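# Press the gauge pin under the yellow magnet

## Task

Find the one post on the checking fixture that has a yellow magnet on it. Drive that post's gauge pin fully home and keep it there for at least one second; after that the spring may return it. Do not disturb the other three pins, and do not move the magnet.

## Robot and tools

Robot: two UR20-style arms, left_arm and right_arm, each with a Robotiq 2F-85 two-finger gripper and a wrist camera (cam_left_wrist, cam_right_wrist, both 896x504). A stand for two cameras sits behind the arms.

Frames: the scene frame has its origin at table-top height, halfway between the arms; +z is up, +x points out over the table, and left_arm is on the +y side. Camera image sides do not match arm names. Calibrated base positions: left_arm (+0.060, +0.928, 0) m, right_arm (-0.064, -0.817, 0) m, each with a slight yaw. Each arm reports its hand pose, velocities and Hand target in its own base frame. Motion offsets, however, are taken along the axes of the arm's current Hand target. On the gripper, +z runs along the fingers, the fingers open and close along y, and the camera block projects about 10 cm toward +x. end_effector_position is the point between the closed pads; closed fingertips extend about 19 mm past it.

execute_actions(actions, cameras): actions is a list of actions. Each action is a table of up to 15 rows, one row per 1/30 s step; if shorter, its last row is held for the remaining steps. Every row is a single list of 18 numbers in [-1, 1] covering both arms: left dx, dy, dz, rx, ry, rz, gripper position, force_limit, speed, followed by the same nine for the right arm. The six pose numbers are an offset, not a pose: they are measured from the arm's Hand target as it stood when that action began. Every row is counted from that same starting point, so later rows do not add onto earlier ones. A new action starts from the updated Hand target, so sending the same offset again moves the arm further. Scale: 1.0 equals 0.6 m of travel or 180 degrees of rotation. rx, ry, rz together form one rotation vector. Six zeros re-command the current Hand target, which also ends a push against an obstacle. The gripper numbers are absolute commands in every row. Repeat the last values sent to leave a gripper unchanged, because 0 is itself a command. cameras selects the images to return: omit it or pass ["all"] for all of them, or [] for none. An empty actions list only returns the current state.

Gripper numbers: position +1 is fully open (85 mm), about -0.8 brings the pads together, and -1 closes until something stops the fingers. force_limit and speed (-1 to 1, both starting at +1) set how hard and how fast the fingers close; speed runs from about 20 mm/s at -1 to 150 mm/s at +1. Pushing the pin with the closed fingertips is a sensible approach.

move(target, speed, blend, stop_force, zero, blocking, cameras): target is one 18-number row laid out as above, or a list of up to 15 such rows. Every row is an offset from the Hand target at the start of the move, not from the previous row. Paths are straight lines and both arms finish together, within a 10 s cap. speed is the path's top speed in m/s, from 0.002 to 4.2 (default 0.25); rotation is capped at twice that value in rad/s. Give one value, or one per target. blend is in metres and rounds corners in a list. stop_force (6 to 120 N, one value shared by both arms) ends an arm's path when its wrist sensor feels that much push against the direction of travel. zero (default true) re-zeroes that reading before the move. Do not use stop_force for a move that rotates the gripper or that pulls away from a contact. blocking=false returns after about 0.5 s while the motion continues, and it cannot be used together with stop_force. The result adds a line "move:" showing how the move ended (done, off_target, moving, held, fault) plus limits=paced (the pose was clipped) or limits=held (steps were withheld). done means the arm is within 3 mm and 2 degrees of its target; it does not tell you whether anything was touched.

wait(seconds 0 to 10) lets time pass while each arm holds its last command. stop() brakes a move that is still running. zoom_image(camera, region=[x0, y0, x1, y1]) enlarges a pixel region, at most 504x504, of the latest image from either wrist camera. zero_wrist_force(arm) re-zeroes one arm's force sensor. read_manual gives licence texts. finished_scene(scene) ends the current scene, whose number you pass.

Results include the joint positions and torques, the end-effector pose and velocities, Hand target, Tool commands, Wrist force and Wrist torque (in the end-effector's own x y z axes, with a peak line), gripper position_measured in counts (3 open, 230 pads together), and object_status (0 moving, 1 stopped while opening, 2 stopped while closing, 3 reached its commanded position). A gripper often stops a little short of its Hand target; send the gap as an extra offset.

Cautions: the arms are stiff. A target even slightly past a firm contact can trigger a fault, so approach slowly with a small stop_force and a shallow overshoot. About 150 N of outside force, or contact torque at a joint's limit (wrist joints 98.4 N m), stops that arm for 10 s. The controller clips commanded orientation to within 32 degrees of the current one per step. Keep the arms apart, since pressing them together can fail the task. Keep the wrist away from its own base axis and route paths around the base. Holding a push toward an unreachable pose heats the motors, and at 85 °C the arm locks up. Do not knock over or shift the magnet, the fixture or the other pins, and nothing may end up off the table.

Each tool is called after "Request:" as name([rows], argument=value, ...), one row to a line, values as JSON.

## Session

Request:
execute_actions(actions=[])

Scene clock: 0.00 s.
left_arm: end_effector_position=(+0.3071, -0.4220, +0.1602) position_measured=3 object_status=3 end_effector_quat_wxyz=(+0.066, +0.956, -0.074, +0.275) | right_arm: end_effector_position=(+0.4900, -0.3027, +0.2369) position_measured=3 object_status=3 end_effector_quat_wxyz=(+0.548, -0.467, -0.511, -0.471)
Joint positions: left_arm=[-1.763 -1.739 2.857 -2.766 -1.003 1.555] | right_arm=[2.511 -2.074 -2.06 -2.212 2.389 -0.015]
Joint velocities: within noise
Joint torques (N m): no reading
Motor temperatures (°C): left_arm=[24 35 26 38 34 33] | right_arm=[28 35 35 36 33 38]
Wrist force (N): no reading
Wrist torque (N m): no reading
Wrist force, peak (N): no reading
Hand target: left_arm +0.3071, -0.4220, +0.1602; +0.066, +0.956, -0.074, +0.275 | right_arm +0.4900, -0.3027, +0.2369; +0.548, -0.467, -0.511, -0.471
Tool commands: left_gripper/position=+1.0 left_gripper/force_limit=+1.0 left_gripper/speed=+1.0 right_gripper/position=+1.0 right_gripper/force_limit=+1.0 right_gripper/speed=+1.0
camera_calibration:
cam_left_wrist: T_world_to_cam=[[-0.285835, -0.958093, 0.0188626, -0.30276], [-0.929607, 0.27245, -0.248197, 0.463413], [0.232657, -0.0884782, -0.968526, 0.172428], [0, 0, 0, 1]] pos_world=[0.304136, -0.401073, 0.28773]
cam_right_wrist: T_world_to_cam=[[0.978979, 0.0562001, -0.196068, -0.399553], [-0.174505, -0.266853, -0.947807, 0.238768], [-0.105588, 0.962097, -0.251436, 0.530477], [0, 0, 0, 1]] pos_world=[0.488832, -0.424199, 0.281347]

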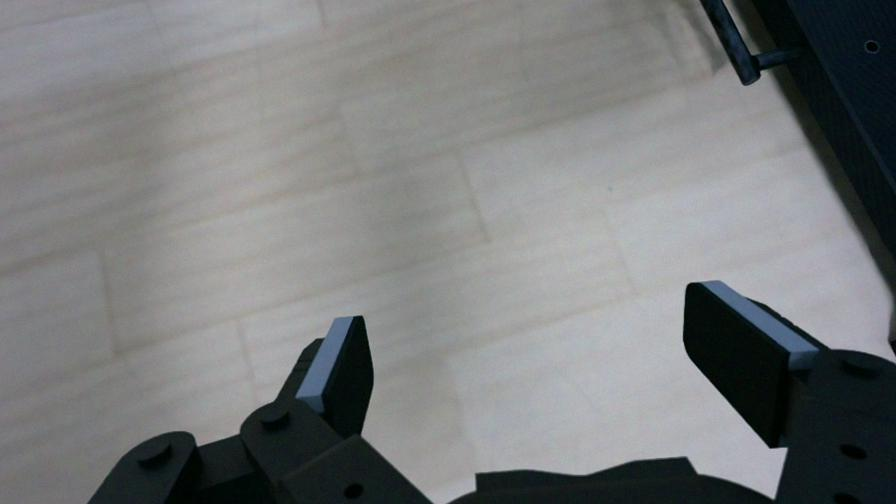

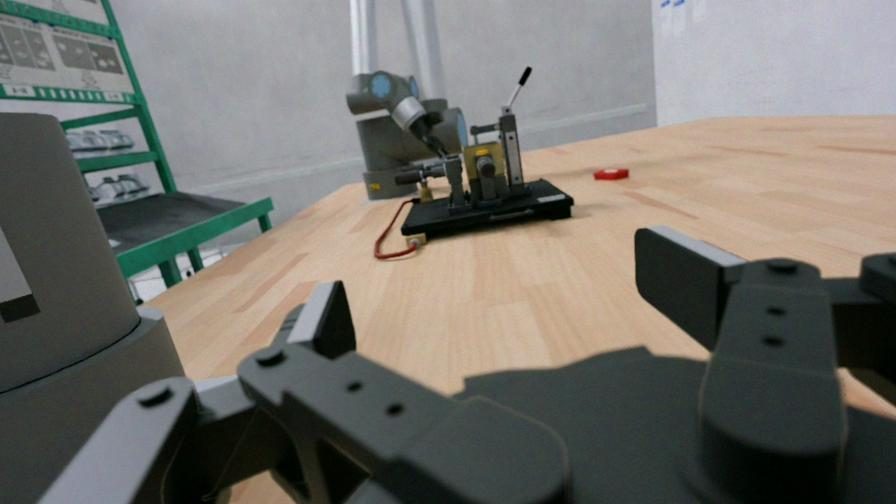

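Request:
zoom_image(camera="cam_right_wrist", region=[370, 50, 620, 260])

Scaled by 2.016 from the camera's 896x504 image, which has a finer 1280x720 frame.

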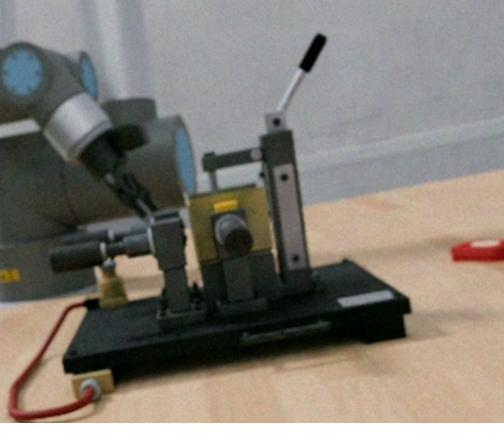

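Request:
move([
  [0,0,0,0,0,0,1,1,1,0.225,0.3448,0.5602,-0.1178,-0.3022,0.0042,-0.8,0,0],
  [0,0,0,0,0,0,1,1,1,0.0568,0.2403,0.9028,-0.0589,-0.1511,0.0021,-0.8,0,0],
], speed=0.35, blend=[0.06,0], cameras=["cam_right_wrist"])

Scene clock: 7.53 s.
left_arm: end_effector_position=(+0.3071, -0.4220, +0.1602) position_measured=3 object_status=3 end_effector_quat_wxyz=(+0.066, +0.956, -0.074, +0.275) | right_arm: end_effector_position=(+0.5691, +0.2507, +0.2897) position_measured=229 object_status=3 end_effector_quat_wxyz=(-0.369, +0.614, +0.578, +0.391)
Joint positions: left_arm=[-1.763 -1.739 2.857 -2.766 -1.003 1.555] | right_arm=[3.416 -1.877 -2.662 0.437 2.6 2.257]
Joint velocities: within noise
Joint torques (N m): left_arm=[-2.4 -15.1 -55.92 -10.14 3.45 -0.36] | right_arm=[21.11 62.65 16.06 14.86 -0.13 5.78]
Motor temperatures (°C): left_arm=[24 35 26 38 34 33] | right_arm=[28 35 35 36 33 38]
Wrist force (N): left_arm=[-0.3 -0.2 0.0] | right_arm=[-0.4 0.1 2.0]
Wrist torque (N m): left_arm=[-0.03 0.05 0.00] | right_arm=[0.50 0.26 -0.16]
Wrist force, peak (N): left_arm=[0.2 -0.4 -0.4] | right_arm=[-1.6 0.6 4.5]
Hand target: left_arm +0.3071, -0.4220, +0.1602; +0.066, +0.956, -0.074, +0.275 | right_arm +0.5691, +0.2508, +0.2897; -0.369, +0.614, +0.578, +0.391
Off the commanded pose: left_arm 0.000 m, 0 deg | right_arm 0.000 m, 0 deg.
move: done
camera_calibration:
cam_right_wrist: T_world_to_cam=[[0.974387, -0.190653, -0.11925, -0.45541], [-0.215839, -0.644091, -0.733867, 0.506497], [0.0631062, 0.740809, -0.668744, 0.100099], [0, 0, 0, 1]] pos_world=[0.546751, 0.16525, 0.384334]
Images, in order (width x height): cam_right_wrist 896x504.

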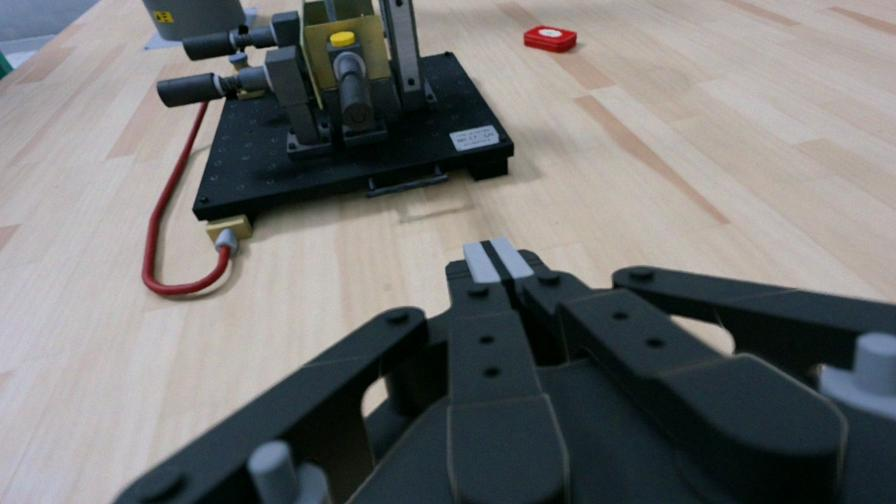

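Request:
move(target=[0,0,0,0,0,0,1,1,1,0.0487,-0.1257,0.5382,0.0151,0,-0.007,-0.8,0,0], speed=0.3, cameras=["cam_right_wrist"])

Scene clock: 9.77 s.
left_arm: end_effector_position=(+0.3071, -0.4220, +0.1602) position_measured=3 object_status=3 end_effector_quat_wxyz=(+0.066, +0.956, -0.074, +0.275) | right_arm: end_effector_position=(+0.5117, +0.5596, +0.1799) position_measured=229 object_status=3 end_effector_quat_wxyz=(-0.379, +0.598, +0.594, +0.381)
Joint positions: left_arm=[-1.763 -1.739 2.857 -2.766 -1.003 1.555] | right_arm=[3.965 -2.243 -2.591 1.13 2.229 2.774]
Joint velocities: within noise
Joint torques (N m): left_arm=[-4.98 -10.68 -57.3 -9.56 3.92 -1.14] | right_arm=[23.77 114.27 7.98 13.97 -2.54 7.08]
Motor temperatures (°C): left_arm=[24 35 26 38 34 33] | right_arm=[28 35 35 36 33 38]
Wrist force (N): left_arm=[0.1 0.2 -0.3] | right_arm=[-0.3 1.0 0.6]
Wrist torque (N m): left_arm=[0.04 -0.02 0.00] | right_arm=[0.35 0.18 -0.03]
Wrist force, peak (N): left_arm=[0.0 0.0 -0.5] | right_arm=[-0.3 0.8 4.6]
Hand target: left_arm +0.3071, -0.4220, +0.1602; +0.066, +0.956, -0.074, +0.275 | right_arm +0.5117, +0.5597, +0.1798; -0.379, +0.598, +0.594, +0.381
Off the commanded pose: left_arm 0.000 m, 0 deg | right_arm 0.000 m, 0 deg.
move: done
camera_calibration:
cam_right_wrist: T_world_to_cam=[[0.982999, -0.139571, -0.119299, -0.386842], [-0.181984, -0.654349, -0.733968, 0.600802], [0.0243768, 0.743201, -0.668625, -0.180049], [0, 0, 0, 1]] pos_world=[0.49399, 0.472955, 0.274434]
Images, in order (width x height): cam_right_wrist 896x504.

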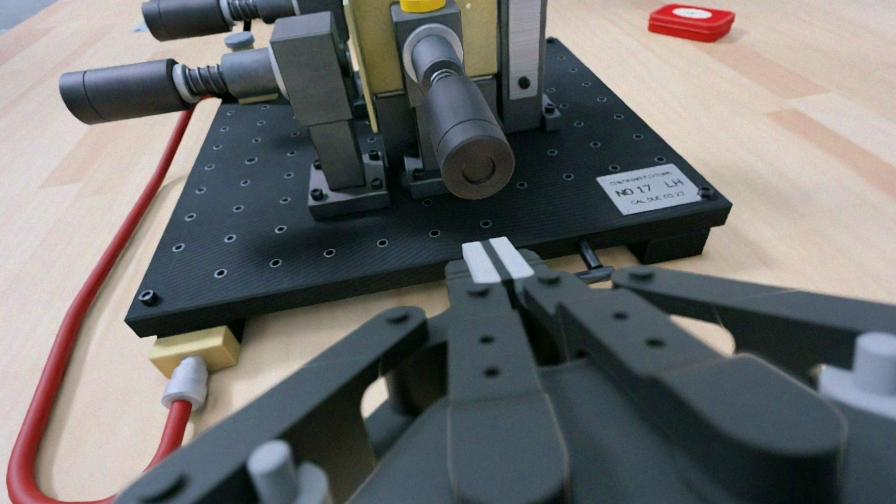

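Request:
move([
  [0,0,0,0,0,0,1,1,1,0.0237,0.007,0.0626,0,0,0,-0.8,0,0],
  [0,0,0,0,0,0,1,1,1,0.0476,0.0066,0.114,0,0,0,-0.8,0,0],
  [0,0,0,0,0,0,1,1,1,0.0688,0.0063,0.1592,0,0,0,-0.8,0,0],
], speed=[0.15,0.05,0.012], stop_force=25, cameras=[])

Request:
wait(seconds=0.9, cameras=["cam_right_wrist"])

Scene clock: 13.70 s.
left_arm: end_effector_position=(+0.3071, -0.4220, +0.1602) position_measured=3 object_status=3 end_effector_quat_wxyz=(+0.066, +0.956, -0.074, +0.275) | right_arm: end_effector_position=(+0.5162, +0.6489, +0.1769) position_measured=229 object_status=3 end_effector_quat_wxyz=(-0.379, +0.598, +0.594, +0.381)
Joint positions: left_arm=[-1.763 -1.739 2.857 -2.766 -1.003 1.555] | right_arm=[4.062 -2.246 -2.513 1.09 2.146 2.835]
Joint velocities: within noise
Joint torques (N m): left_arm=[3.43 -12.82 -56.41 -9.78 3.41 -1.54] | right_arm=[-7.6 147.01 12.33 12.86 4.64 -7.67]
Motor temperatures (°C): left_arm=[24 35 26 38 34 33] | right_arm=[28 35 35 36 33 38]
Wrist force (N): left_arm=[0.1 0.1 0.0] | right_arm=[-8.1 -4.9 -22.2]
Wrist torque (N m): left_arm=[0.02 -0.01 0.00] | right_arm=[0.46 0.07 -0.02]
Wrist force, peak (N): left_arm=[0.5 0.1 -0.3] | right_arm=[-21.8 -3.8 -65.3]
Hand target: left_arm +0.3071, -0.4220, +0.1602; +0.066, +0.956, -0.074, +0.275 | right_arm +0.5162, +0.6489, +0.1769; -0.379, +0.598, +0.594, +0.381 (not the last commanded pose)
Off the commanded pose: left_arm 0.000 m, 0 deg | right_arm 0.015 m, 0 deg.
move: contact (right_arm); path passed 2 of 3 targets
No camera images: "cameras" was empty.

Scene clock: 14.60 s.
left_arm: end_effector_position=(+0.3071, -0.4220, +0.1602) position_measured=3 object_status=3 end_effector_quat_wxyz=(+0.066, +0.956, -0.074, +0.275) | right_arm: end_effector_position=(+0.5162, +0.6489, +0.1769) position_measured=229 object_status=3 end_effector_quat_wxyz=(-0.379, +0.598, +0.594, +0.381)
Joint positions: left_arm=[-1.763 -1.739 2.857 -2.766 -1.003 1.555] | right_arm=[4.062 -2.246 -2.513 1.09 2.146 2.835]
Joint velocities: within noise
Joint torques (N m): left_arm=[0.1 -13.46 -55.29 -9.53 3.36 -1.24] | right_arm=[-8.61 131.29 13.55 12.77 4.9 -7.79]
Motor temperatures (°C): left_arm=[24 35 26 38 34 33] | right_arm=[28 35 35 36 33 38]
Wrist force (N): left_arm=[0.1 0.1 -0.2] | right_arm=[-8.5 -4.9 -21.4]
Wrist torque (N m): left_arm=[0.02 -0.02 0.00] | right_arm=[0.43 0.10 -0.03]
Wrist force, peak (N): left_arm=[0.2 -0.1 -0.5] | right_arm=[-8.7 -5.0 -22.0]
Hand target: left_arm +0.3071, -0.4220, +0.1602; +0.066, +0.956, -0.074, +0.275 | right_arm +0.5162, +0.6489, +0.1769; -0.379, +0.598, +0.594, +0.381 (not the last commanded pose)
Tool commands: left_gripper/position=+1.0 left_gripper/force_limit=+1.0 left_gripper/speed=+1.0 right_gripper/position=-0.8 right_gripper/force_limit=+0.0 right_gripper/speed=+0.0
Off the commanded pose: left_arm 0.000 m, 0 deg | right_arm 0.015 m, 0 deg.
wait: 0.90 s; at rest by 0.17 s
camera_calibration:
cam_right_wrist: T_world_to_cam=[[0.982981, -0.139636, -0.119371, -0.378996], [-0.18208, -0.654334, -0.733958, 0.65787], [0.0243787, 0.743202, -0.668623, -0.248532], [0, 0, 0, 1]] pos_world=[0.49839, 0.562255, 0.271434]
Images, in order (width x height): cam_right_wrist 896x504.

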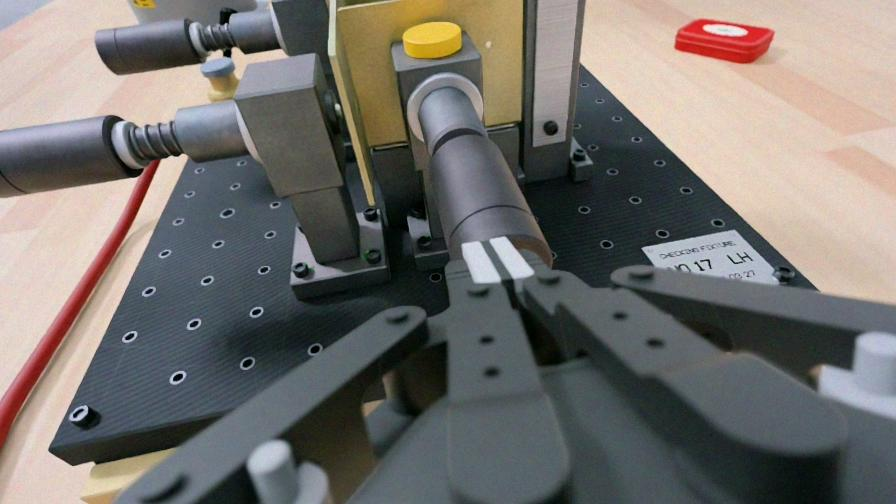

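Fully in and held for over a second.

Request:
finished_scene(scene=3)

The scene is finished: the task was done.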